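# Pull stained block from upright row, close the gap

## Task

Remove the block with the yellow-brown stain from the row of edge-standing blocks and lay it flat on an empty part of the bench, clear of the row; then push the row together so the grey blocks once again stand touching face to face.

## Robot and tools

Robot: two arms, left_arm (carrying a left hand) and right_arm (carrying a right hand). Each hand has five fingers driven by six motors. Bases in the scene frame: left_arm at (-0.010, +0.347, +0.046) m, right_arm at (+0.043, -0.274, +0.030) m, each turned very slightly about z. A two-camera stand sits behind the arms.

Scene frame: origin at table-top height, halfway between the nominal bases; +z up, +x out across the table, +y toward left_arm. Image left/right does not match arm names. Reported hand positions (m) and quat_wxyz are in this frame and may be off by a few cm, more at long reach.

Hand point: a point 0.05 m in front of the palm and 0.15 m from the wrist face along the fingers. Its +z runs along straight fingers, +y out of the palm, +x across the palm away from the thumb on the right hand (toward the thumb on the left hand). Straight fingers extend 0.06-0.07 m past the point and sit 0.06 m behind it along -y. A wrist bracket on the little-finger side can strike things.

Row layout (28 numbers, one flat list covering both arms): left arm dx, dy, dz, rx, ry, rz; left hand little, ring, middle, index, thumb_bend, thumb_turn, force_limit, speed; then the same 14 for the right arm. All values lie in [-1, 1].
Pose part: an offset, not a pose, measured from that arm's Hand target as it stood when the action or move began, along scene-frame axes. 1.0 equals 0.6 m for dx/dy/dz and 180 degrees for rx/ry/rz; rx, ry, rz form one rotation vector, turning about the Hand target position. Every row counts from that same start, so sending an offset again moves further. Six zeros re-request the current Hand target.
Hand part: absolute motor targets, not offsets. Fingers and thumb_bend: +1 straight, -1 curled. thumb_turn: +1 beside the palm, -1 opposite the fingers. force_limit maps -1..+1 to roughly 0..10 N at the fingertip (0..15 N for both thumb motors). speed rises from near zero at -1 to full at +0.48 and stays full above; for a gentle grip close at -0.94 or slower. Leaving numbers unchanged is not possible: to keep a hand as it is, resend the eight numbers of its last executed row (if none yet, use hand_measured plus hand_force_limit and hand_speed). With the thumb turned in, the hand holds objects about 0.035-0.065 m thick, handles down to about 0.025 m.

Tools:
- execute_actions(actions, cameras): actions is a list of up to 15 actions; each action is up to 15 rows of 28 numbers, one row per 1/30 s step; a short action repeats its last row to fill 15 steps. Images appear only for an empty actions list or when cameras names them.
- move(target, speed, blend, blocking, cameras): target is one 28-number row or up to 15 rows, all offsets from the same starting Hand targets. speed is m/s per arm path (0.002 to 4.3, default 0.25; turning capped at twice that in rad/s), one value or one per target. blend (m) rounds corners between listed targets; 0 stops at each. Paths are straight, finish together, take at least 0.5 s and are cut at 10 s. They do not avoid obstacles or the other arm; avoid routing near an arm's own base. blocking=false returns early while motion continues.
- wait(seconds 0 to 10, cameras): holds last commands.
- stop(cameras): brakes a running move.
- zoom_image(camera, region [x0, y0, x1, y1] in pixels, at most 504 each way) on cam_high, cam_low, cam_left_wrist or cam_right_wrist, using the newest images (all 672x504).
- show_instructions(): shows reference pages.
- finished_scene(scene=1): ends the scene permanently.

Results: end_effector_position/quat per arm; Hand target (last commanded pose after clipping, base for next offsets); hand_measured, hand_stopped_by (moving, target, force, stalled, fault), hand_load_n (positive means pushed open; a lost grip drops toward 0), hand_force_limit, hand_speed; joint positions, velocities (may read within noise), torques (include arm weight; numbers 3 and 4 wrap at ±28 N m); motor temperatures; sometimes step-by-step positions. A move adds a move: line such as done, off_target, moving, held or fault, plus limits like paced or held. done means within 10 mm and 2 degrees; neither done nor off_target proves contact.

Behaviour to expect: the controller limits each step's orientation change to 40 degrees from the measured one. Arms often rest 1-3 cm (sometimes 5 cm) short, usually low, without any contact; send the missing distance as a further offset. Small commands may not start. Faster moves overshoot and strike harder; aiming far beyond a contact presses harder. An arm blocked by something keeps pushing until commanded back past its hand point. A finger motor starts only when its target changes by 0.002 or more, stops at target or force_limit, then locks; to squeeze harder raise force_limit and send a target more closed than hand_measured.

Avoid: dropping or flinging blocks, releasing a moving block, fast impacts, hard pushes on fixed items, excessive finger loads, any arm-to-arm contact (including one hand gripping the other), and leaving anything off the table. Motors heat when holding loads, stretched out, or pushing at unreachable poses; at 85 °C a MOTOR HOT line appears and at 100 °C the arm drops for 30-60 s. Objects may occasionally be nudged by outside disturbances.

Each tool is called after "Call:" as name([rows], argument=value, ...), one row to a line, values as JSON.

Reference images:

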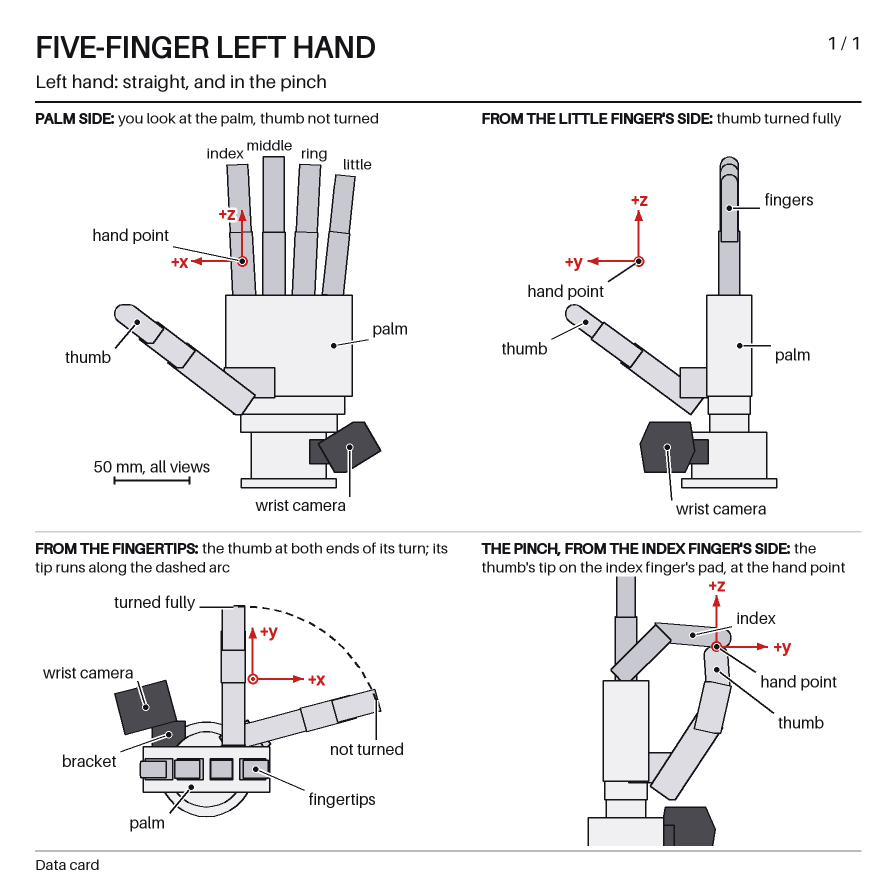

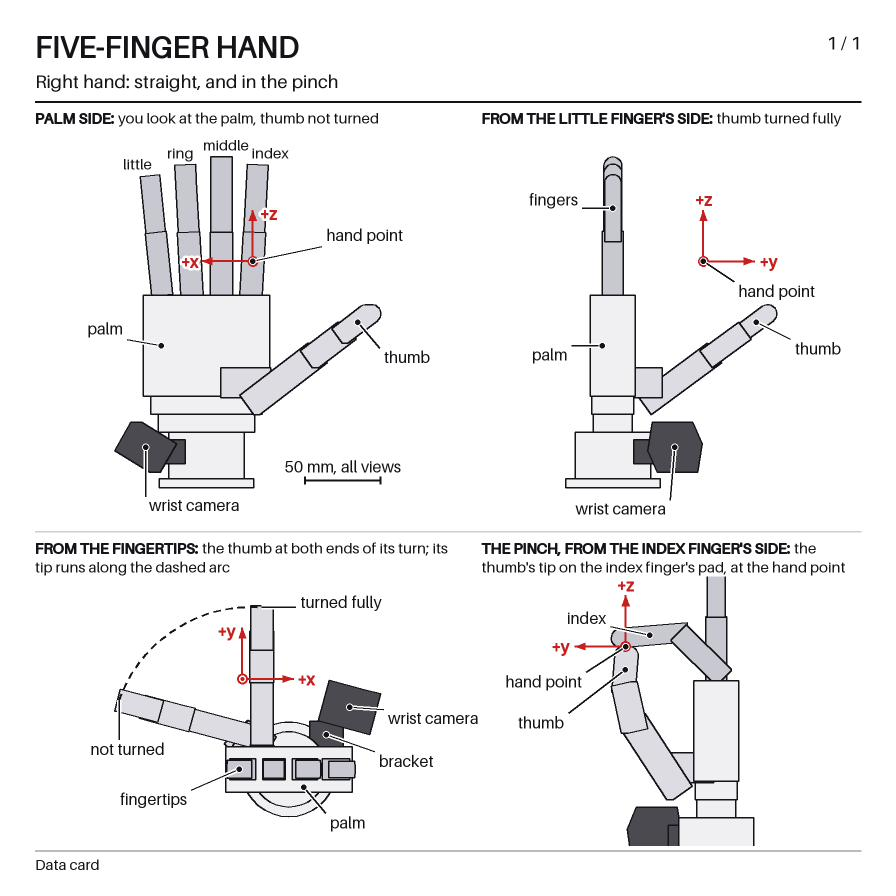

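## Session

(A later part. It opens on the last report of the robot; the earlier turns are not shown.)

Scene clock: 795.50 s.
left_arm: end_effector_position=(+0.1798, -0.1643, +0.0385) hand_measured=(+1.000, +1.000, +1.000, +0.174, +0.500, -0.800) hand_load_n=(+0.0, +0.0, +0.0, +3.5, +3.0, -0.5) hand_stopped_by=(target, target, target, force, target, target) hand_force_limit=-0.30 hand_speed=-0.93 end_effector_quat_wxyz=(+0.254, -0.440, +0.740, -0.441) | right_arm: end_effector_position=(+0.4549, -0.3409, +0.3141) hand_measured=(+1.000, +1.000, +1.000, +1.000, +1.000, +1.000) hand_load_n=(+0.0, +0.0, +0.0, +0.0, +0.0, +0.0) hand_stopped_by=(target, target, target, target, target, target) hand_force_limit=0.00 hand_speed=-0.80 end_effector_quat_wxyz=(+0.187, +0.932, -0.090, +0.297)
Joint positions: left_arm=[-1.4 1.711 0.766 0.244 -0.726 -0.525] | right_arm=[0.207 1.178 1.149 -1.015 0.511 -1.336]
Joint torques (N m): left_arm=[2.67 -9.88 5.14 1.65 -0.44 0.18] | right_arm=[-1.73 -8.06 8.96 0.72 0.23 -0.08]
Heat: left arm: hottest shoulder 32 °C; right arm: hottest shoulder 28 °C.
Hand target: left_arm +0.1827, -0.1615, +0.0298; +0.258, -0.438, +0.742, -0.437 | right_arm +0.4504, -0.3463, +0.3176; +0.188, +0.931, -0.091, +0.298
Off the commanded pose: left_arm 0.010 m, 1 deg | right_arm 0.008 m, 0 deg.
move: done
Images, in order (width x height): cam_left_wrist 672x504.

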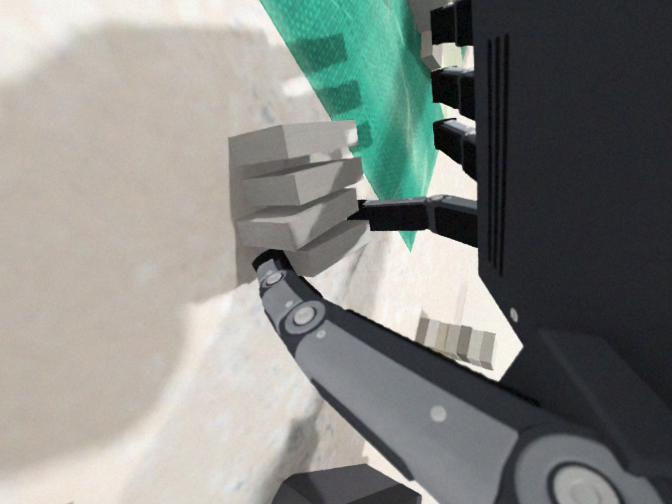

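Call:
move(target=[0, 0.002, -0.004, 0, 0, 0, 1, 1, 1, 0.0, 0.5, -0.8, -0.3, -0.93, 0, 0, 0, 0, 0, 0, 1, 1, 1, 1, 1, 1, 0, -0.8], speed=0.05, cameras=["cam_left_wrist"])

Call:
zoom_image(camera="cam_left_wrist", region=[180, 90, 390, 290])

Scene clock: 798.27 s.
left_arm: end_effector_position=(+0.1797, -0.1638, +0.0380) hand_measured=(+1.000, +1.000, +1.000, +0.174, +0.500, -0.800) hand_load_n=(-0.5, +0.0, +0.0, +3.5, +2.5, +0.0) hand_stopped_by=(target, target, target, force, target, target) hand_force_limit=-0.30 hand_speed=-0.93 end_effector_quat_wxyz=(+0.253, -0.440, +0.739, -0.443) | right_arm: end_effector_position=(+0.4549, -0.3409, +0.3141) hand_measured=(+1.000, +1.000, +1.000, +1.000, +1.000, +1.000) hand_load_n=(+0.0, +0.0, -0.5, +0.0, +0.0, +0.0) hand_stopped_by=(target, target, target, target, target, target) hand_force_limit=0.00 hand_speed=-0.80 end_effector_quat_wxyz=(+0.187, +0.932, -0.090, +0.297)
Joint positions: left_arm=[-1.4 1.712 0.761 0.255 -0.726 -0.525] | right_arm=[0.207 1.178 1.149 -1.015 0.511 -1.336]
Joint torques (N m): left_arm=[2.61 -9.05 5.19 1.66 -0.4 0.18] | right_arm=[-1.85 -8.64 8.92 0.87 0.27 -0.09]
Heat: left arm: hottest shoulder 32 °C; right arm: hottest shoulder 28 °C.
Hand target: left_arm +0.1827, -0.1603, +0.0274; +0.258, -0.438, +0.742, -0.437 | right_arm +0.4504, -0.3463, +0.3176; +0.188, +0.931, -0.091, +0.298
Off the commanded pose: left_arm 0.012 m, 1 deg | right_arm 0.008 m, 0 deg.
move: off_target (left_arm)
Images, in order (width x height): cam_left_wrist 672x504.

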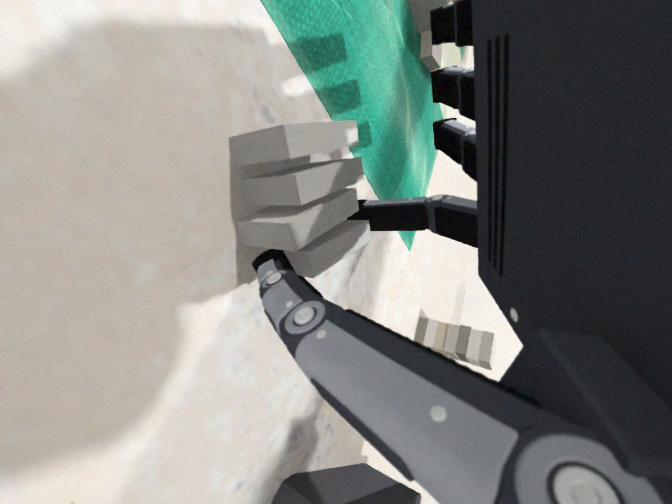

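Scaled by 2.400 from the camera's 672x504 image, which has a finer 960x720 frame.

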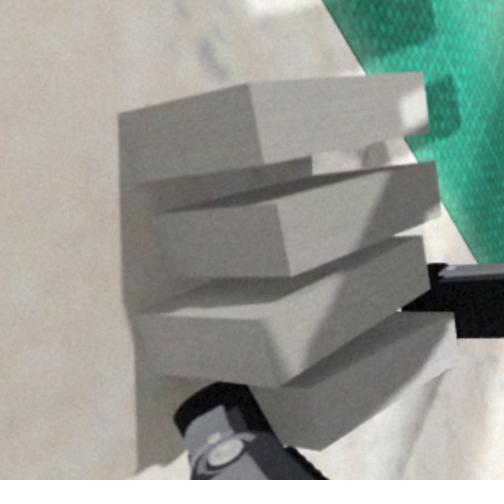

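Call:
move(target=[0, -0.004, 0.010, 0, 0, 0, 1, 1, 1, 0.2, 0.5, -0.8, -0.3, -0.9, 0, 0, 0, 0, 0, 0, 1, 1, 1, 1, 1, 1, 0, -0.8], speed=0.03, cameras=["cam_left_wrist"])

Call:
move(target=[0, 0, 0, 0, 0, 0, 1, 1, 1, 0.5, 0.5, -0.8, -0.3, -0.6, 0, 0, 0, 0, 0, 0, 1, 1, 1, 1, 1, 1, 0, -0.8], speed=0.03, cameras=["cam_left_wrist"])

Call:
zoom_image(camera="cam_left_wrist", region=[180, 90, 390, 290])

Scene clock: 799.50 s.
left_arm: end_effector_position=(+0.1797, -0.1639, +0.0381) hand_measured=(+1.000, +1.000, +1.000, +0.200, +0.500, -0.800) hand_load_n=(+0.0, +0.0, +0.0, +0.0, +0.5, +0.0) hand_stopped_by=(target, target, target, target, target, target) hand_force_limit=-0.30 hand_speed=-0.90 end_effector_quat_wxyz=(+0.253, -0.440, +0.739, -0.443) | right_arm: end_effector_position=(+0.4549, -0.3409, +0.3141) hand_measured=(+1.000, +1.000, +1.000, +1.000, +1.000, +1.000) hand_load_n=(+0.0, +0.0, +0.0, +0.0, +0.0, +0.0) hand_stopped_by=(target, target, target, target, target, target) hand_force_limit=0.00 hand_speed=-0.80 end_effector_quat_wxyz=(+0.187, +0.932, -0.090, +0.297)
Joint positions: left_arm=[-1.4 1.712 0.761 0.255 -0.726 -0.525] | right_arm=[0.207 1.178 1.149 -1.015 0.511 -1.336]
Joint torques (N m): left_arm=[2.61 -10.05 5.82 0.83 -0.39 0.19] | right_arm=[-1.85 -7.77 8.7 0.83 0.23 -0.1]
Heat: left arm: hottest shoulder 32 °C; right arm: hottest shoulder 28 °C.
Hand target: left_arm +0.1827, -0.1627, +0.0335; +0.258, -0.438, +0.742, -0.437 | right_arm +0.4504, -0.3463, +0.3176; +0.188, +0.931, -0.091, +0.298
Off the commanded pose: left_arm 0.006 m, 1 deg | right_arm 0.008 m, 0 deg.
move: done
Images, in order (width x height): cam_left_wrist 672x504.

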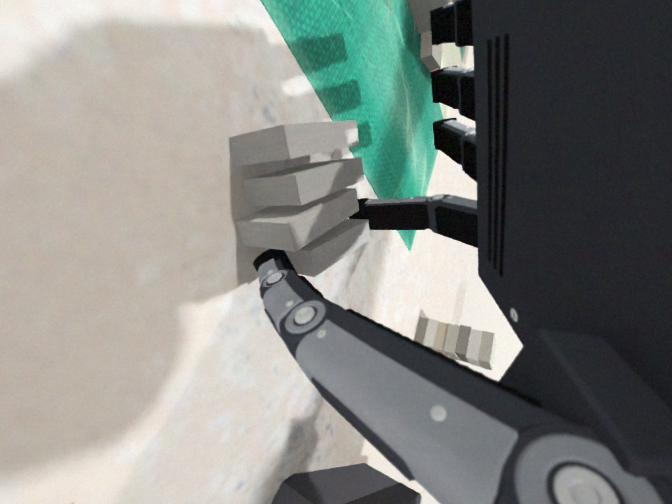

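Scene clock: 800.07 s.
left_arm: end_effector_position=(+0.1797, -0.1639, +0.0381) hand_measured=(+1.000, +1.000, +1.000, +0.500, +0.500, -0.800) hand_load_n=(+0.0, +0.0, +0.0, +0.0, +0.0, +0.0) hand_stopped_by=(target, target, target, target, target, target) hand_force_limit=-0.30 hand_speed=-0.60 end_effector_quat_wxyz=(+0.253, -0.440, +0.739, -0.443) | right_arm: end_effector_position=(+0.4549, -0.3409, +0.3141) hand_measured=(+1.000, +1.000, +1.000, +1.000, +1.000, +1.000) hand_load_n=(+0.0, +0.0, +0.0, +0.0, +0.0, +0.0) hand_stopped_by=(target, target, target, target, target, target) hand_force_limit=0.00 hand_speed=-0.80 end_effector_quat_wxyz=(+0.187, +0.932, -0.090, +0.297)
Joint positions: left_arm=[-1.4 1.712 0.761 0.255 -0.726 -0.525] | right_arm=[0.207 1.178 1.149 -1.015 0.511 -1.336]
Joint torques (N m): left_arm=[2.08 -10.23 5.76 0.9 -0.42 0.17] | right_arm=[-1.67 -8.06 8.92 0.81 0.28 -0.11]
Heat: left arm: hottest shoulder 32 °C; right arm: hottest shoulder 28 °C.
Hand target: left_arm +0.1827, -0.1627, +0.0335; +0.258, -0.438, +0.742, -0.437 | right_arm +0.4504, -0.3463, +0.3176; +0.188, +0.931, -0.091, +0.298
Off the commanded pose: left_arm 0.006 m, 1 deg | right_arm 0.008 m, 0 deg.
move: done
Images, in order (width x height): cam_left_wrist 672x504.

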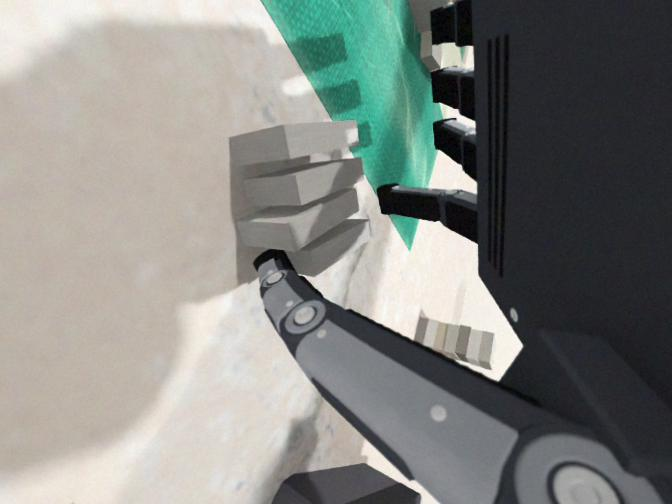

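Scaled by 2.400 from the camera's 672x504 image, which has a finer 960x720 frame.

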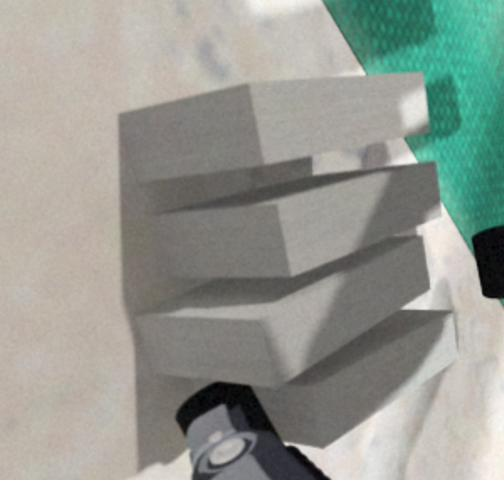

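Call:
move([
  [-0.016, 0.012, 0.018, 0, 0, 0, 1, 1, 1, 0.5, 0.5, -0.8, -0.3, -0.6, 0, 0, 0, 0, 0, 0, 1, 1, 1, 1, 1, 1, 0, -0.8],
  [-0.016, 0.012, 0.14, 0, 0, 0, 1, 1, 1, 0.5, 0.5, -0.8, -0.3, -0.6, 0, 0, 0, 0, 0, 0, 1, 1, 1, 1, 1, 1, 0, -0.8],
], speed=[0.05, 0.1], cameras=["cam_left_wrist", "cam_high"])

Scene clock: 802.87 s.
left_arm: end_effector_position=(+0.1738, -0.1353, +0.0931) hand_measured=(+1.000, +1.000, +1.000, +0.500, +0.500, -0.800) hand_load_n=(+0.0, +0.0, +0.0, +0.0, +0.0, +0.0) hand_stopped_by=(target, target, target, target, target, target) hand_force_limit=-0.30 hand_speed=-0.60 end_effector_quat_wxyz=(+0.267, -0.434, +0.753, -0.416) | right_arm: end_effector_position=(+0.4549, -0.3409, +0.3141) hand_measured=(+1.000, +1.000, +1.000, +1.000, +1.000, +1.000) hand_load_n=(+0.0, +0.0, +0.0, +0.0, +0.0, +0.0) hand_stopped_by=(target, target, target, target, target, target) hand_force_limit=0.00 hand_speed=-0.80 end_effector_quat_wxyz=(+0.187, +0.932, -0.090, +0.297)
Joint positions: left_arm=[-1.405 1.52 0.766 -0.009 -0.739 -0.525] | right_arm=[0.207 1.178 1.149 -1.015 0.511 -1.336]
Joint torques (N m): left_arm=[1.26 -10.29 9.18 0.72 -0.51 0.01] | right_arm=[-1.85 -8.41 8.9 0.77 0.24 -0.11]
Heat: left arm: hottest shoulder 32 °C; right arm: hottest shoulder 28 °C.
Hand target: left_arm +0.1731, -0.1556, +0.1175; +0.258, -0.438, +0.742, -0.437 | right_arm +0.4504, -0.3463, +0.3176; +0.188, +0.931, -0.091, +0.298
Off the commanded pose: left_arm 0.032 m, 3 deg | right_arm 0.008 m, 0 deg.
move: off_target (left_arm)
Images, in order (width x height): cam_high 672x504, cam_left_wrist 672x504.

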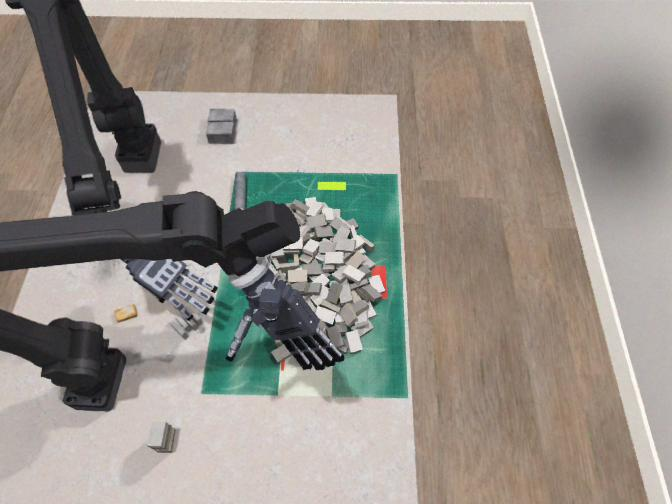

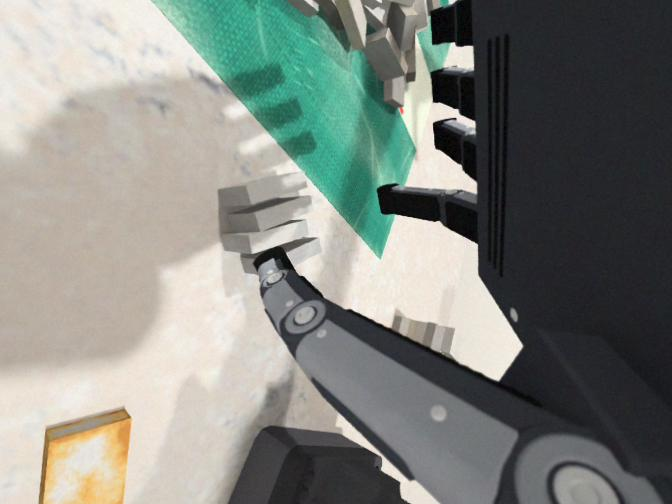

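Call:
move([
  [0.0, 0.06, 0.12, 0, 0, 0, 1, 1, 1, 0.5, 0.5, -0.8, -0.3, -0.6, 0, 0, 0, 0, 0, 0, 1, 1, 1, 1, 1, 1, 0, -0.8],
  [0.112, 0.256, 0.221, 0.373, 0.0763, -0.492, 1, 1, 1, 1, 0.5, -0.8, -0.3, 0, 0, 0, 0, 0, 0, 0, 1, 1, 1, 1, 1, 1, 0, -0.8],
], speed=[0.2, 0.35], blend=[0.03, 0], cameras=["cam_left_wrist", "cam_high"])

Call:
zoom_image(camera="cam_high", region=[150, 290, 206, 350])

Scene clock: 813.40 s.
left_arm: end_effector_position=(+0.2306, +0.0102, +0.2432) hand_measured=(+1.000, +1.000, +1.000, +1.000, +0.500, -0.800) hand_load_n=(+0.0, +0.0, +0.0, +0.0, +0.0, +0.0) hand_stopped_by=(target, target, target, target, target, target) hand_force_limit=-0.30 hand_speed=0.00 end_effector_quat_wxyz=(-0.007, +0.320, +0.947, +0.004) | right_arm: end_effector_position=(+0.4549, -0.3409, +0.3141) hand_measured=(+1.000, +1.000, +1.000, +1.000, +1.000, +1.000) hand_load_n=(+0.0, +0.0, +0.0, +0.0, +0.0, +0.0) hand_stopped_by=(target, target, target, target, target, target) hand_force_limit=0.00 hand_speed=-0.80 end_effector_quat_wxyz=(+0.187, +0.932, -0.090, +0.297)
Joint positions: left_arm=[-1.079 1.567 1.449 -1.469 0.002 1.171] | right_arm=[0.207 1.178 1.149 -1.015 0.511 -1.336]
Joint torques (N m): left_arm=[1.9 -9.64 10.96 -0.35 -0.13 0.2] | right_arm=[-1.85 -7.47 9.06 0.84 0.24 -0.08]
Heat: left arm: hottest elbow 33 °C; right arm: hottest shoulder 28 °C.
Hand target: left_arm +0.2402, -0.0021, +0.2501; +0.000, +0.325, +0.946, +0.000 | right_arm +0.4504, -0.3463, +0.3176; +0.188, +0.931, -0.091, +0.298
Off the commanded pose: left_arm 0.017 m, 1 deg | right_arm 0.008 m, 0 deg.
move: off_target (left_arm); target 2's new numbers were sent with left_arm's hand 0.017 m and 1 deg from that target
Images, in order (width x height): cam_high 672x504, cam_left_wrist 672x504.

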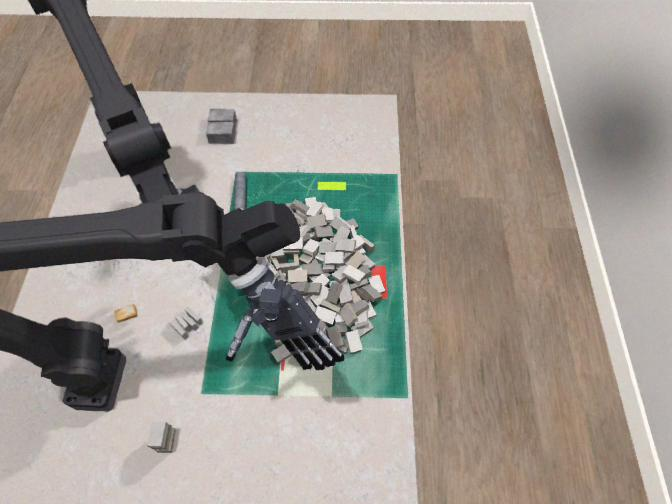

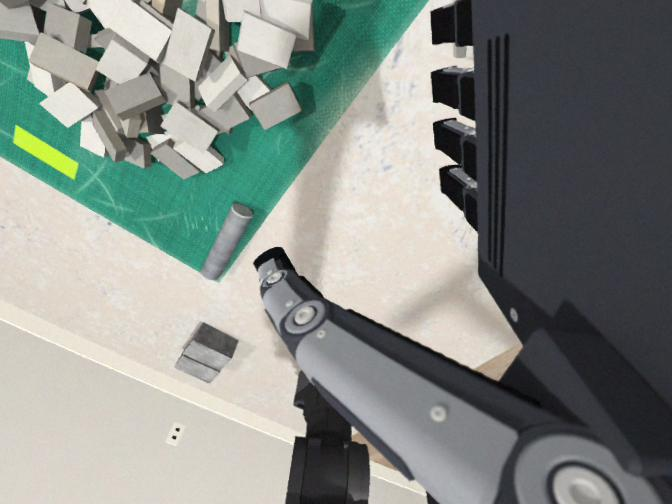

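Scaled by 8.400 from the camera's 672x504 image, which has a finer 960x720 frame.

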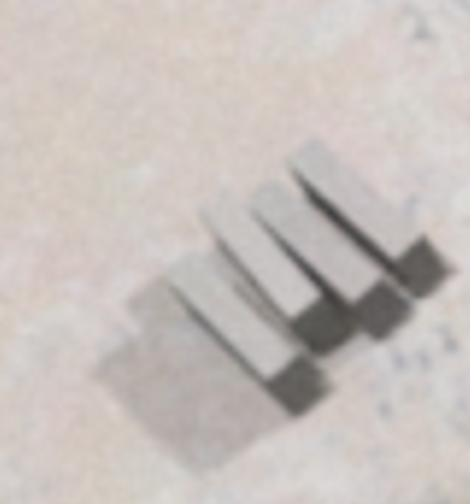

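Call:
move(target=[-0.172, -0.055, -0.2, 0, 0, 0, 1, 0.1, 0.1, 0.1, 1, -0.8, -0.3, 0, 0, 0, 0, 0, 0, 0, 1, 1, 1, 1, 1, 1, 0, -0.8], speed=0.2, cameras=["cam_left_wrist", "cam_high"])

Call:
zoom_image(camera="cam_high", region=[120, 260, 220, 350])

Scene clock: 819.53 s.
left_arm: end_effector_position=(+0.1386, -0.0336, +0.1383) hand_measured=(+1.000, +0.100, +0.100, +0.100, +1.000, -0.800) hand_load_n=(+0.0, +0.0, +0.0, +0.0, +0.0, +0.0) hand_stopped_by=(target, target, target, target, target, target) hand_force_limit=-0.30 hand_speed=0.00 end_effector_quat_wxyz=(+0.002, +0.331, +0.944, -0.005) | right_arm: end_effector_position=(+0.4549, -0.3409, +0.3141) hand_measured=(+1.000, +1.000, +1.000, +1.000, +1.000, +1.000) hand_load_n=(+0.0, +0.0, +0.0, +0.0, +0.0, +0.0) hand_stopped_by=(target, target, target, target, target, target) hand_force_limit=0.00 hand_speed=-0.80 end_effector_quat_wxyz=(+0.187, +0.932, -0.090, +0.297)
Joint positions: left_arm=[-1.302 1.624 1.238 -1.174 0.002 0.971] | right_arm=[0.207 1.178 1.149 -1.015 0.511 -1.336]
Joint torques (N m): left_arm=[1.79 -9.7 6.86 0.38 -0.11 -0.01] | right_arm=[-1.67 -8.06 8.76 0.84 0.25 -0.05]
Heat: left arm: hottest elbow 33 °C; right arm: hottest shoulder 28 °C.
Hand target: left_arm +0.1370, -0.0350, +0.1300; +0.000, +0.325, +0.946, +0.000 | right_arm +0.4504, -0.3463, +0.3176; +0.188, +0.931, -0.091, +0.298
Off the commanded pose: left_arm 0.008 m, 1 deg | right_arm 0.008 m, 0 deg.
move: done
Images, in order (width x height): cam_high 672x504, cam_left_wrist 672x504.

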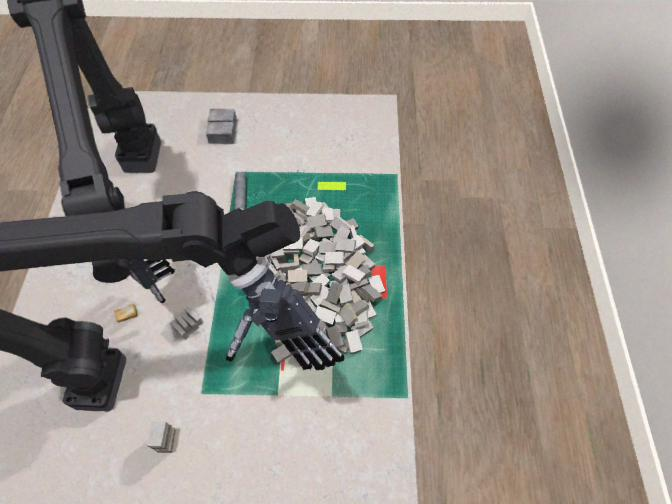

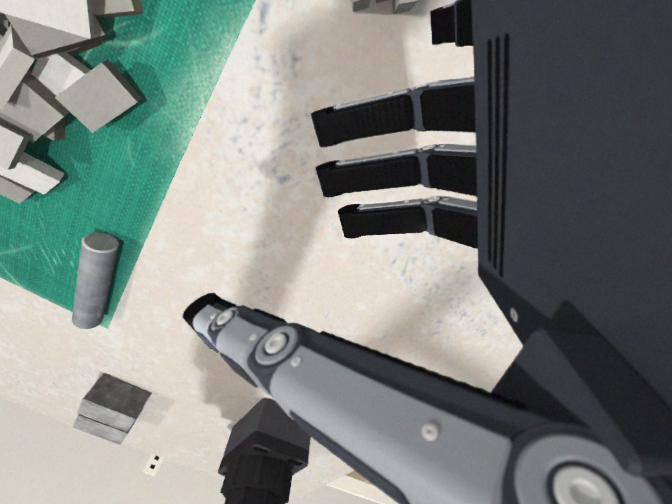

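Scaled by 5.040 from the camera's 672x504 image, which has a finer 960x720 frame.

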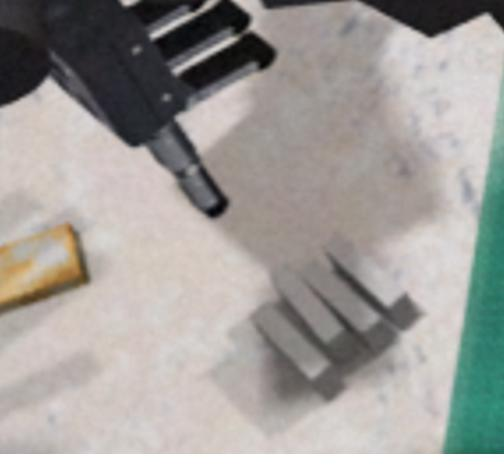

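Call:
move(target=[0, 0, -0.095, 0, 0, 0, 1, 0.1, 0.1, 0.1, 1, -0.8, -0.3, 0, 0, 0, 0, 0, 0, 0, 1, 1, 1, 1, 1, 1, 0, -0.8], speed=0.1, cameras=["cam_left_wrist", "cam_high"])

Call:
zoom_image(camera="cam_high", region=[140, 280, 210, 350])

Scene clock: 821.53 s.
left_arm: end_effector_position=(+0.1391, -0.0352, +0.0825) hand_measured=(+1.000, +0.100, +0.100, +0.100, +1.000, -0.800) hand_load_n=(-0.5, +0.0, +0.0, +0.0, +0.0, +0.0) hand_stopped_by=(target, target, target, target, target, target) hand_force_limit=-0.30 hand_speed=0.00 end_effector_quat_wxyz=(+0.003, +0.331, +0.944, -0.006) | right_arm: end_effector_position=(+0.4549, -0.3409, +0.3141) hand_measured=(+1.000, +1.000, +1.000, +1.000, +1.000, +1.000) hand_load_n=(+0.0, +0.0, +0.0, +0.0, +0.0, +0.0) hand_stopped_by=(target, target, target, target, target, target) hand_force_limit=0.00 hand_speed=-0.80 end_effector_quat_wxyz=(+0.187, +0.932, -0.090, +0.297)
Joint positions: left_arm=[-1.302 1.691 1.162 -1.028 0.002 0.97] | right_arm=[0.207 1.178 1.149 -1.015 0.511 -1.336]
Joint torques (N m): left_arm=[1.44 -10.58 6.3 0.43 -0.11 -0.06] | right_arm=[-1.38 -8.18 8.91 0.8 0.21 -0.04]
Heat: left arm: hottest elbow 33 °C; right arm: hottest shoulder 28 °C.
Hand target: left_arm +0.1370, -0.0350, +0.0731; +0.000, +0.325, +0.946, +0.000 | right_arm +0.4504, -0.3463, +0.3176; +0.188, +0.931, -0.091, +0.298
Off the commanded pose: left_arm 0.010 m, 1 deg | right_arm 0.008 m, 0 deg.
move: done
Images, in order (width x height): cam_high 672x504, cam_left_wrist 672x504.

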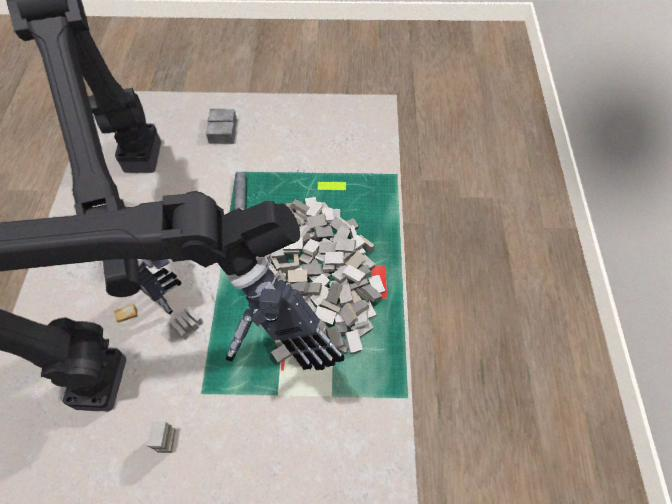

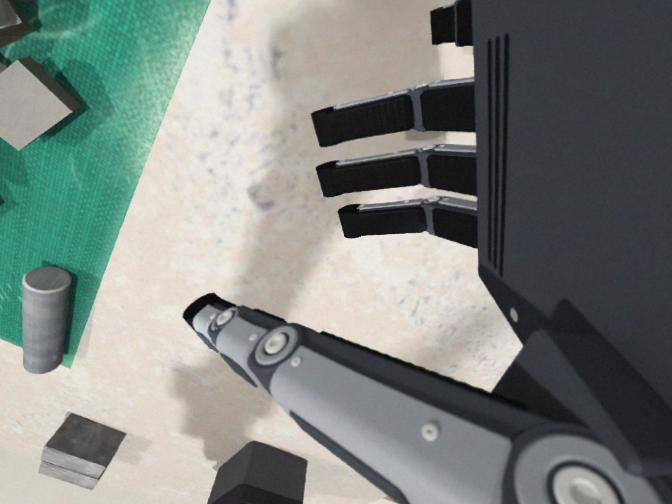

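Scaled by 7.200 from the camera's 672x504 image, which has a finer 960x720 frame.

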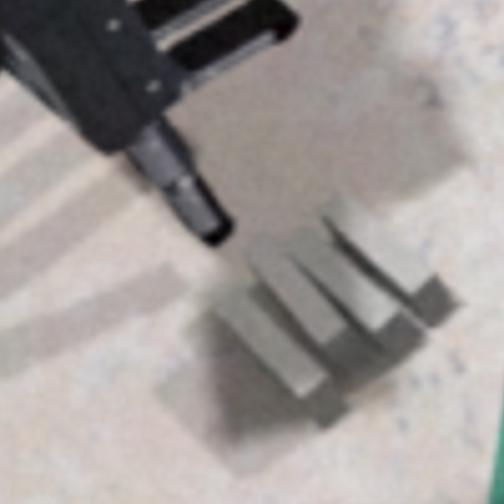

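Call:
move(target=[0.019, -0.0085, -0.012, 0, 0, 0, 1, 0.1, 0.1, 0.1, 1, -0.8, -0.3, 0, 0, 0, 0, 0, 0, 0, 1, 1, 1, 1, 1, 1, 0, -0.8], speed=0.05, cameras=["cam_high"])

Call:
zoom_image(camera="cam_high", region=[140, 280, 210, 350])

Scene clock: 823.00 s.
left_arm: end_effector_position=(+0.1427, -0.0342, +0.0717) hand_measured=(+1.000, +0.100, +0.100, +0.100, +1.000, -0.800) hand_load_n=(+0.0, +0.0, +0.0, +0.0, +0.0, +0.0) hand_stopped_by=(target, target, target, target, target, target) hand_force_limit=-0.30 hand_speed=0.00 end_effector_quat_wxyz=(-0.001, +0.326, +0.945, +0.000) | right_arm: end_effector_position=(+0.4549, -0.3409, +0.3141) hand_measured=(+1.000, +1.000, +1.000, +1.000, +1.000, +1.000) hand_load_n=(+0.0, +0.0, +0.0, +0.0, +0.0, +0.0) hand_stopped_by=(target, target, target, target, target, target) hand_force_limit=0.00 hand_speed=-0.80 end_effector_quat_wxyz=(+0.187, +0.932, -0.090, +0.297)
Joint positions: left_arm=[-1.293 1.718 1.162 -1.017 0.002 0.97] | right_arm=[0.207 1.178 1.149 -1.015 0.511 -1.336]
Joint torques (N m): left_arm=[2.26 -10.64 7.39 0.39 -0.11 0.14] | right_arm=[-1.73 -7.65 8.83 0.62 0.26 -0.07]
Heat: left arm: hottest elbow 33 °C; right arm: hottest shoulder 28 °C.
Hand target: left_arm +0.1485, -0.0400, +0.0659; +0.000, +0.325, +0.946, +0.000 | right_arm +0.4504, -0.3463, +0.3176; +0.188, +0.931, -0.091, +0.298
Off the commanded pose: left_arm 0.010 m, 0 deg | right_arm 0.008 m, 0 deg.
move: done
Images, in order (width x height): cam_high 672x504.

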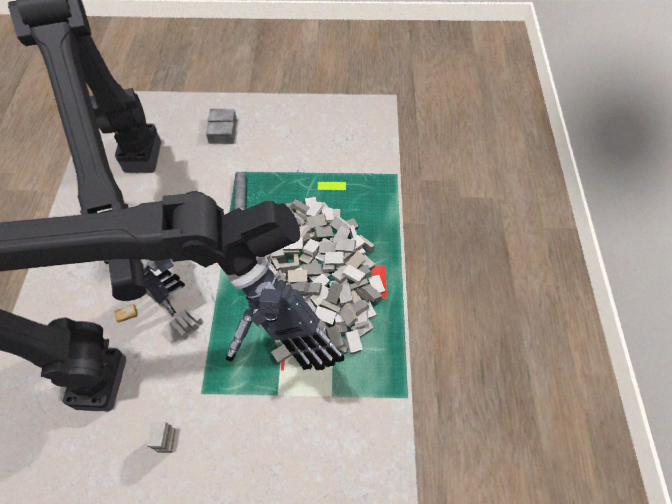

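Scaled by 7.200 from the camera's 672x504 image, which has a finer 960x720 frame.

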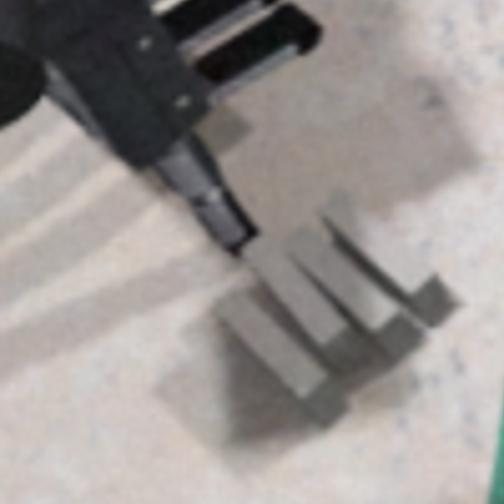

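Call:
move(target=[0.016, -0.013, 0.004, 0, 0, 0, 1, 0.1, 0.1, 0.1, 1, -0.8, -0.3, 0, 0, 0, 0, 0, 0, 0, 1, 1, 1, 1, 1, 1, 0, -0.8], speed=0.05, cameras=["cam_high"])

Call:
zoom_image(camera="cam_high", region=[140, 280, 210, 350])

Scene clock: 824.50 s.
left_arm: end_effector_position=(+0.1485, -0.0343, +0.0676) hand_measured=(+1.000, +0.100, +0.100, +0.100, +1.000, -0.800) hand_load_n=(+0.0, +0.0, +0.0, +0.0, +0.0, +0.0) hand_stopped_by=(target, target, target, target, target, target) hand_force_limit=-0.30 hand_speed=0.00 end_effector_quat_wxyz=(-0.004, +0.323, +0.946, +0.003) | right_arm: end_effector_position=(+0.4549, -0.3409, +0.3141) hand_measured=(+1.000, +1.000, +1.000, +1.000, +1.000, +1.000) hand_load_n=(+0.0, +0.0, +0.0, +0.0, +0.0, +0.0) hand_stopped_by=(target, target, target, target, target, target) hand_force_limit=0.00 hand_speed=-0.80 end_effector_quat_wxyz=(+0.187, +0.932, -0.090, +0.297)
Joint positions: left_arm=[-1.28 1.734 1.171 -1.017 0.002 0.976] | right_arm=[0.207 1.178 1.149 -1.015 0.511 -1.336]
Joint torques (N m): left_arm=[2.9 -10.17 9.24 -0.09 -0.15 0.2] | right_arm=[-1.55 -7.65 8.9 0.75 0.23 -0.09]
Heat: left arm: hottest elbow 33 °C; right arm: hottest shoulder 28 °C.
Hand target: left_arm +0.1581, -0.0479, +0.0683; +0.000, +0.325, +0.946, +0.000 | right_arm +0.4504, -0.3463, +0.3176; +0.188, +0.931, -0.091, +0.298
Off the commanded pose: left_arm 0.017 m, 1 deg | right_arm 0.008 m, 0 deg.
move: off_target (left_arm)
Images, in order (width x height): cam_high 672x504.

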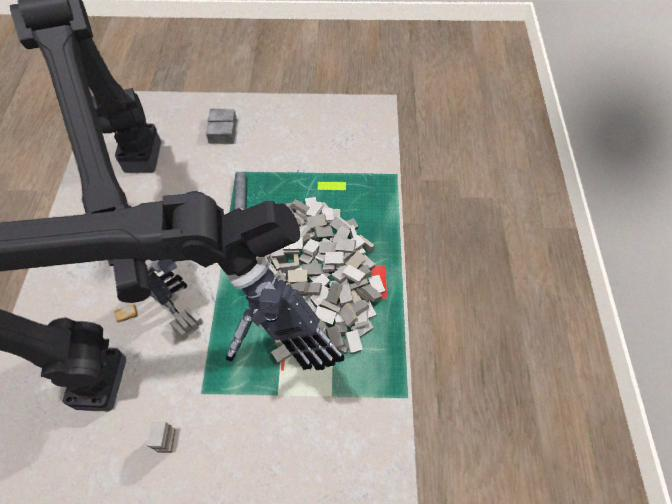

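Scaled by 7.200 from the camera's 672x504 image, which has a finer 960x720 frame.

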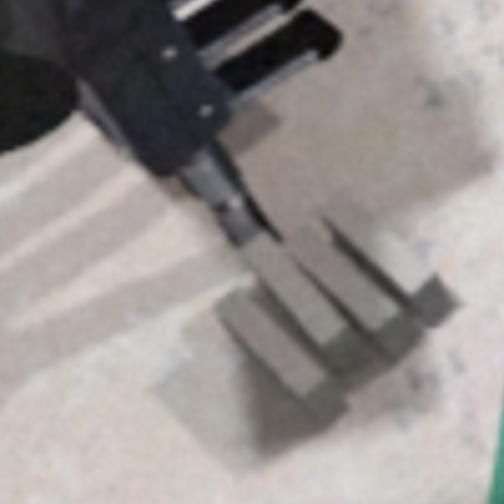

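Call:
move(target=[-0.002, -0.004, 0.01, 0, 0, 0, 1, 0.1, 0.1, 0.1, 1, -0.8, -0.3, 0, 0, 0, 0, 0, 0, 0, 1, 1, 1, 1, 1, 1, 0, -0.8], speed=0.05, cameras=["cam_high"])

Call:
zoom_image(camera="cam_high", region=[140, 280, 210, 350])

Scene clock: 825.97 s.
left_arm: end_effector_position=(+0.1493, -0.0365, +0.0716) hand_measured=(+1.000, +0.100, +0.100, +0.100, +1.000, -0.800) hand_load_n=(+0.0, +0.0, +0.0, +0.0, +0.0, +0.0) hand_stopped_by=(target, target, target, target, target, target) hand_force_limit=-0.30 hand_speed=0.00 end_effector_quat_wxyz=(-0.004, +0.323, +0.946, +0.003) | right_arm: end_effector_position=(+0.4549, -0.3409, +0.3141) hand_measured=(+1.000, +1.000, +1.000, +1.000, +1.000, +1.000) hand_load_n=(+0.0, +0.0, +0.0, +0.5, -0.5, +0.0) hand_stopped_by=(target, target, target, target, target, target) hand_force_limit=0.00 hand_speed=-0.80 end_effector_quat_wxyz=(+0.187, +0.932, -0.090, +0.297)
Joint positions: left_arm=[-1.28 1.734 1.183 -1.03 0.002 0.977] | right_arm=[0.207 1.178 1.149 -1.015 0.511 -1.336]
Joint torques (N m): left_arm=[2.61 -10.46 9.39 -0.29 -0.15 0.17] | right_arm=[-1.32 -7.94 9.01 0.79 0.25 -0.09]
Heat: left arm: hottest elbow 33 °C; right arm: hottest shoulder 28 °C.
Hand target: left_arm +0.1569, -0.0502, +0.0742; +0.000, +0.325, +0.946, +0.000 | right_arm +0.4504, -0.3463, +0.3176; +0.188, +0.931, -0.091, +0.298
Off the commanded pose: left_arm 0.016 m, 1 deg | right_arm 0.008 m, 0 deg.
move: off_target (left_arm)
Images, in order (width x height): cam_high 672x504.

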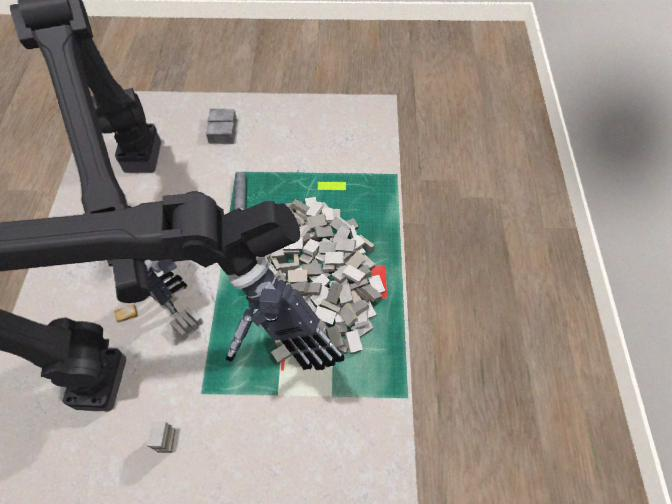

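Scaled by 7.200 from the camera's 672x504 image, which has a finer 960x720 frame.

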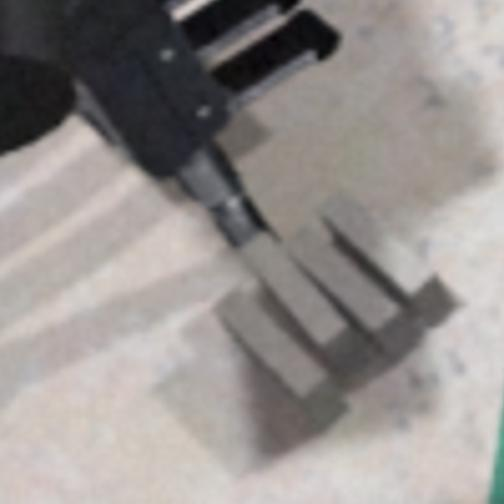

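Call:
move(target=[0, -0.006, 0, 0, 0, 0, 1, 0.1, 0.1, 0.1, 1, -0.8, -0.3, 0, 0, 0, 0, 0, 0, 0, 1, 1, 1, 1, 1, 1, 0, -0.8], speed=0.05, cameras=["cam_high"])

Call:
zoom_image(camera="cam_high", region=[150, 290, 206, 350])

Scene clock: 827.10 s.
left_arm: end_effector_position=(+0.1503, -0.0395, +0.0727) hand_measured=(+1.000, +0.100, +0.100, +0.100, +1.000, -0.800) hand_load_n=(+0.0, +0.0, +0.0, +0.0, +0.0, -0.5) hand_stopped_by=(target, target, target, target, target, target) hand_force_limit=-0.30 hand_speed=0.00 end_effector_quat_wxyz=(-0.004, +0.323, +0.946, +0.003) | right_arm: end_effector_position=(+0.4549, -0.3409, +0.3141) hand_measured=(+1.000, +1.000, +1.000, +1.000, +1.000, +1.000) hand_load_n=(+0.0, +0.0, +0.0, +0.0, +0.0, +0.0) hand_stopped_by=(target, target, target, target, target, target) hand_force_limit=0.00 hand_speed=-0.80 end_effector_quat_wxyz=(+0.187, +0.932, -0.090, +0.297)
Joint positions: left_arm=[-1.28 1.738 1.193 -1.034 0.002 0.977] | right_arm=[0.207 1.178 1.149 -1.015 0.511 -1.336]
Joint torques (N m): left_arm=[2.49 -11.11 9.73 -0.32 -0.15 0.15] | right_arm=[-1.85 -8.7 8.87 0.77 0.23 -0.1]
Heat: left arm: hottest elbow 33 °C; right arm: hottest shoulder 28 °C.
Hand target: left_arm +0.1569, -0.0538, +0.0743; +0.000, +0.325, +0.946, +0.000 | right_arm +0.4504, -0.3463, +0.3176; +0.188, +0.931, -0.091, +0.298
Off the commanded pose: left_arm 0.016 m, 1 deg | right_arm 0.008 m, 0 deg.
move: off_target (left_arm)
Images, in order (width x height): cam_high 672x504.

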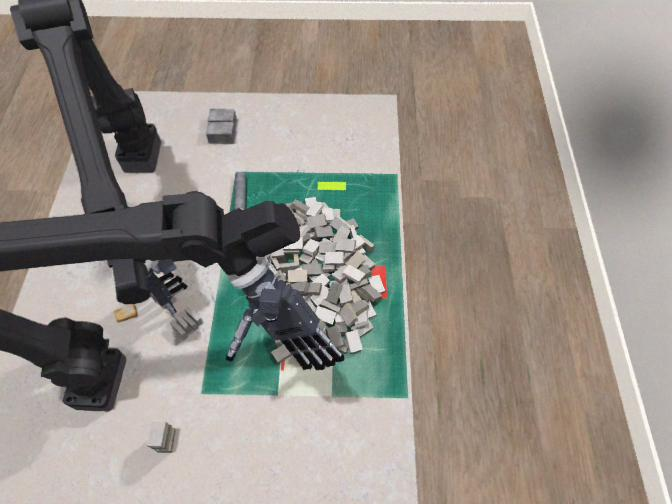

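Scaled by 8.400 from the camera's 672x504 image, which has a finer 960x720 frame.

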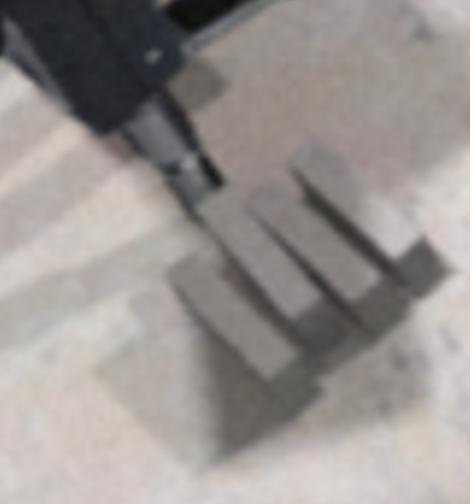

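Call:
move(target=[0.010, -0.006, 0, 0, 0, 0, 1, 0.1, 0.1, 0.1, 1, -0.8, -0.3, 0, 0, 0, 0, 0, 0, 0, 1, 1, 1, 1, 1, 1, 0, -0.8], speed=0.05, cameras=["cam_high"])

Call:
zoom_image(camera="cam_high", region=[150, 290, 206, 350])

Scene clock: 828.57 s.
left_arm: end_effector_position=(+0.1519, -0.0435, +0.0729) hand_measured=(+1.000, +0.100, +0.100, +0.100, +1.000, -0.800) hand_load_n=(+0.0, +0.0, +0.0, +0.0, +0.0, +0.0) hand_stopped_by=(target, target, target, target, target, target) hand_force_limit=-0.30 hand_speed=0.00 end_effector_quat_wxyz=(-0.004, +0.324, +0.946, +0.004) | right_arm: end_effector_position=(+0.4549, -0.3409, +0.3141) hand_measured=(+1.000, +1.000, +1.000, +1.000, +1.000, +1.000) hand_load_n=(+0.0, +0.0, +0.0, +0.0, +0.0, +0.0) hand_stopped_by=(target, target, target, target, target, target) hand_force_limit=0.00 hand_speed=-0.80 end_effector_quat_wxyz=(+0.187, +0.932, -0.090, +0.297)
Joint positions: left_arm=[-1.279 1.749 1.209 -1.041 0.002 0.979] | right_arm=[0.207 1.178 1.149 -1.015 0.511 -1.336]
Joint torques (N m): left_arm=[2.55 -10.75 9.57 -0.12 -0.13 0.19] | right_arm=[-1.61 -7.65 8.85 0.76 0.26 -0.1]
Heat: left arm: hottest elbow 33 °C; right arm: hottest shoulder 28 °C.
Hand target: left_arm +0.1629, -0.0575, +0.0743; +0.000, +0.325, +0.946, +0.000 | right_arm +0.4504, -0.3463, +0.3176; +0.188, +0.931, -0.091, +0.298
Off the commanded pose: left_arm 0.018 m, 1 deg | right_arm 0.008 m, 0 deg.
move: off_target (left_arm)
Images, in order (width x height): cam_high 672x504.

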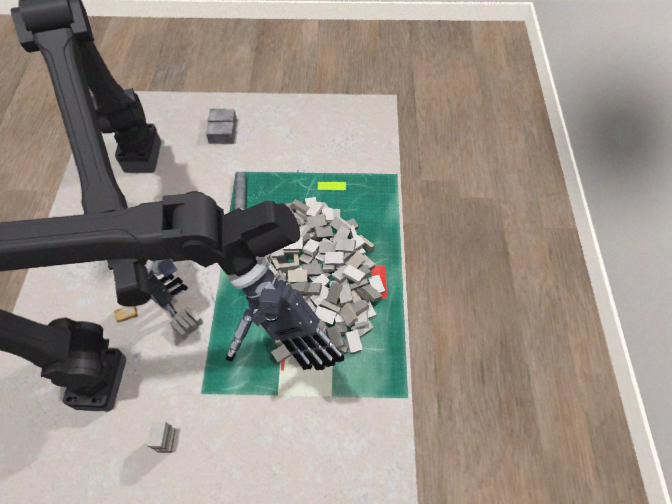

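Scaled by 8.400 from the camera's 672x504 image, which has a finer 960x720 frame.

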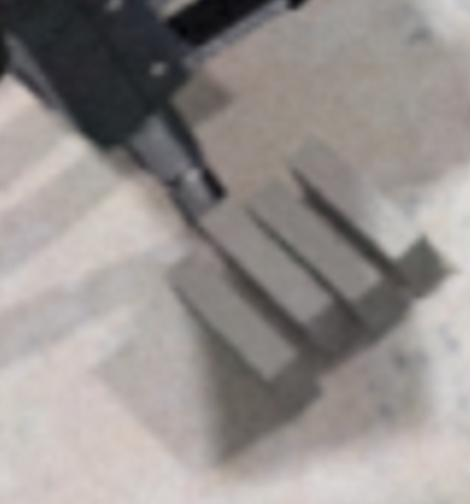

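Call:
move(target=[0.008, -0.006, 0, 0, 0, 0, 1, 0.1, 0.1, 0.1, 1, -0.8, -0.3, 0, 0, 0, 0, 0, 0, 0, 1, 1, 1, 1, 1, 1, 0, -0.8], speed=0.05, cameras=["cam_high"])

Call:
zoom_image(camera="cam_high", region=[150, 290, 206, 350])

Scene clock: 829.73 s.
left_arm: end_effector_position=(+0.1564, -0.0467, +0.0728) hand_measured=(+1.000, +0.100, +0.100, +0.100, +1.000, -0.800) hand_load_n=(+0.0, +0.0, +0.0, +0.0, +0.0, +0.0) hand_stopped_by=(target, target, target, target, target, target) hand_force_limit=-0.30 hand_speed=0.00 end_effector_quat_wxyz=(-0.005, +0.324, +0.946, +0.004) | right_arm: end_effector_position=(+0.4549, -0.3409, +0.3141) hand_measured=(+1.000, +1.000, +1.000, +1.000, +1.000, +1.000) hand_load_n=(+0.0, +0.0, +0.0, +0.0, +0.0, +0.0) hand_stopped_by=(target, target, target, target, target, target) hand_force_limit=0.00 hand_speed=-0.80 end_effector_quat_wxyz=(+0.187, +0.932, -0.090, +0.297)
Joint positions: left_arm=[-1.272 1.76 1.224 -1.046 0.002 0.985] | right_arm=[0.207 1.178 1.149 -1.015 0.511 -1.336]
Joint torques (N m): left_arm=[2.84 -10.81 9.68 -0.06 -0.15 0.18] | right_arm=[-1.44 -8.18 8.85 0.69 0.23 -0.05]
Heat: left arm: hottest elbow 33 °C; right arm: hottest shoulder 28 °C.
Hand target: left_arm +0.1676, -0.0610, +0.0742; +0.000, +0.325, +0.946, +0.000 | right_arm +0.4504, -0.3463, +0.3176; +0.188, +0.931, -0.091, +0.298
Off the commanded pose: left_arm 0.018 m, 1 deg | right_arm 0.008 m, 0 deg.
move: off_target (left_arm)
Images, in order (width x height): cam_high 672x504.

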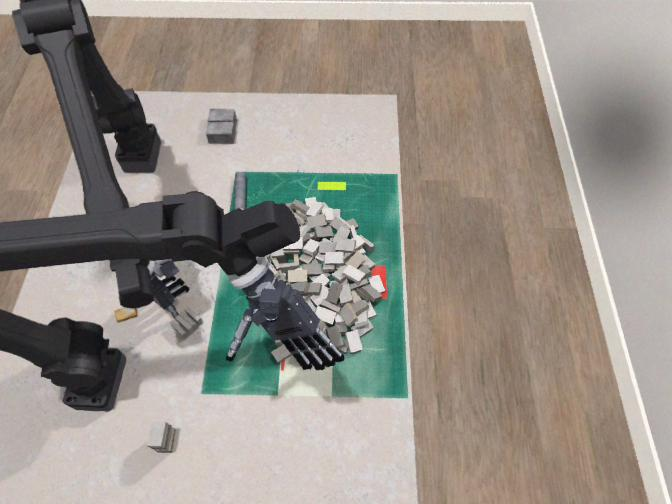

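Scaled by 8.400 from the camera's 672x504 image, which has a finer 960x720 frame.

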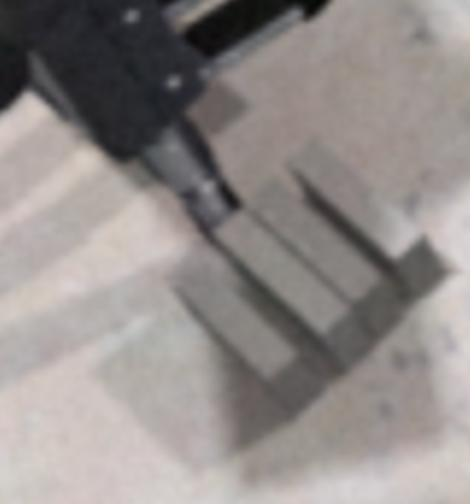

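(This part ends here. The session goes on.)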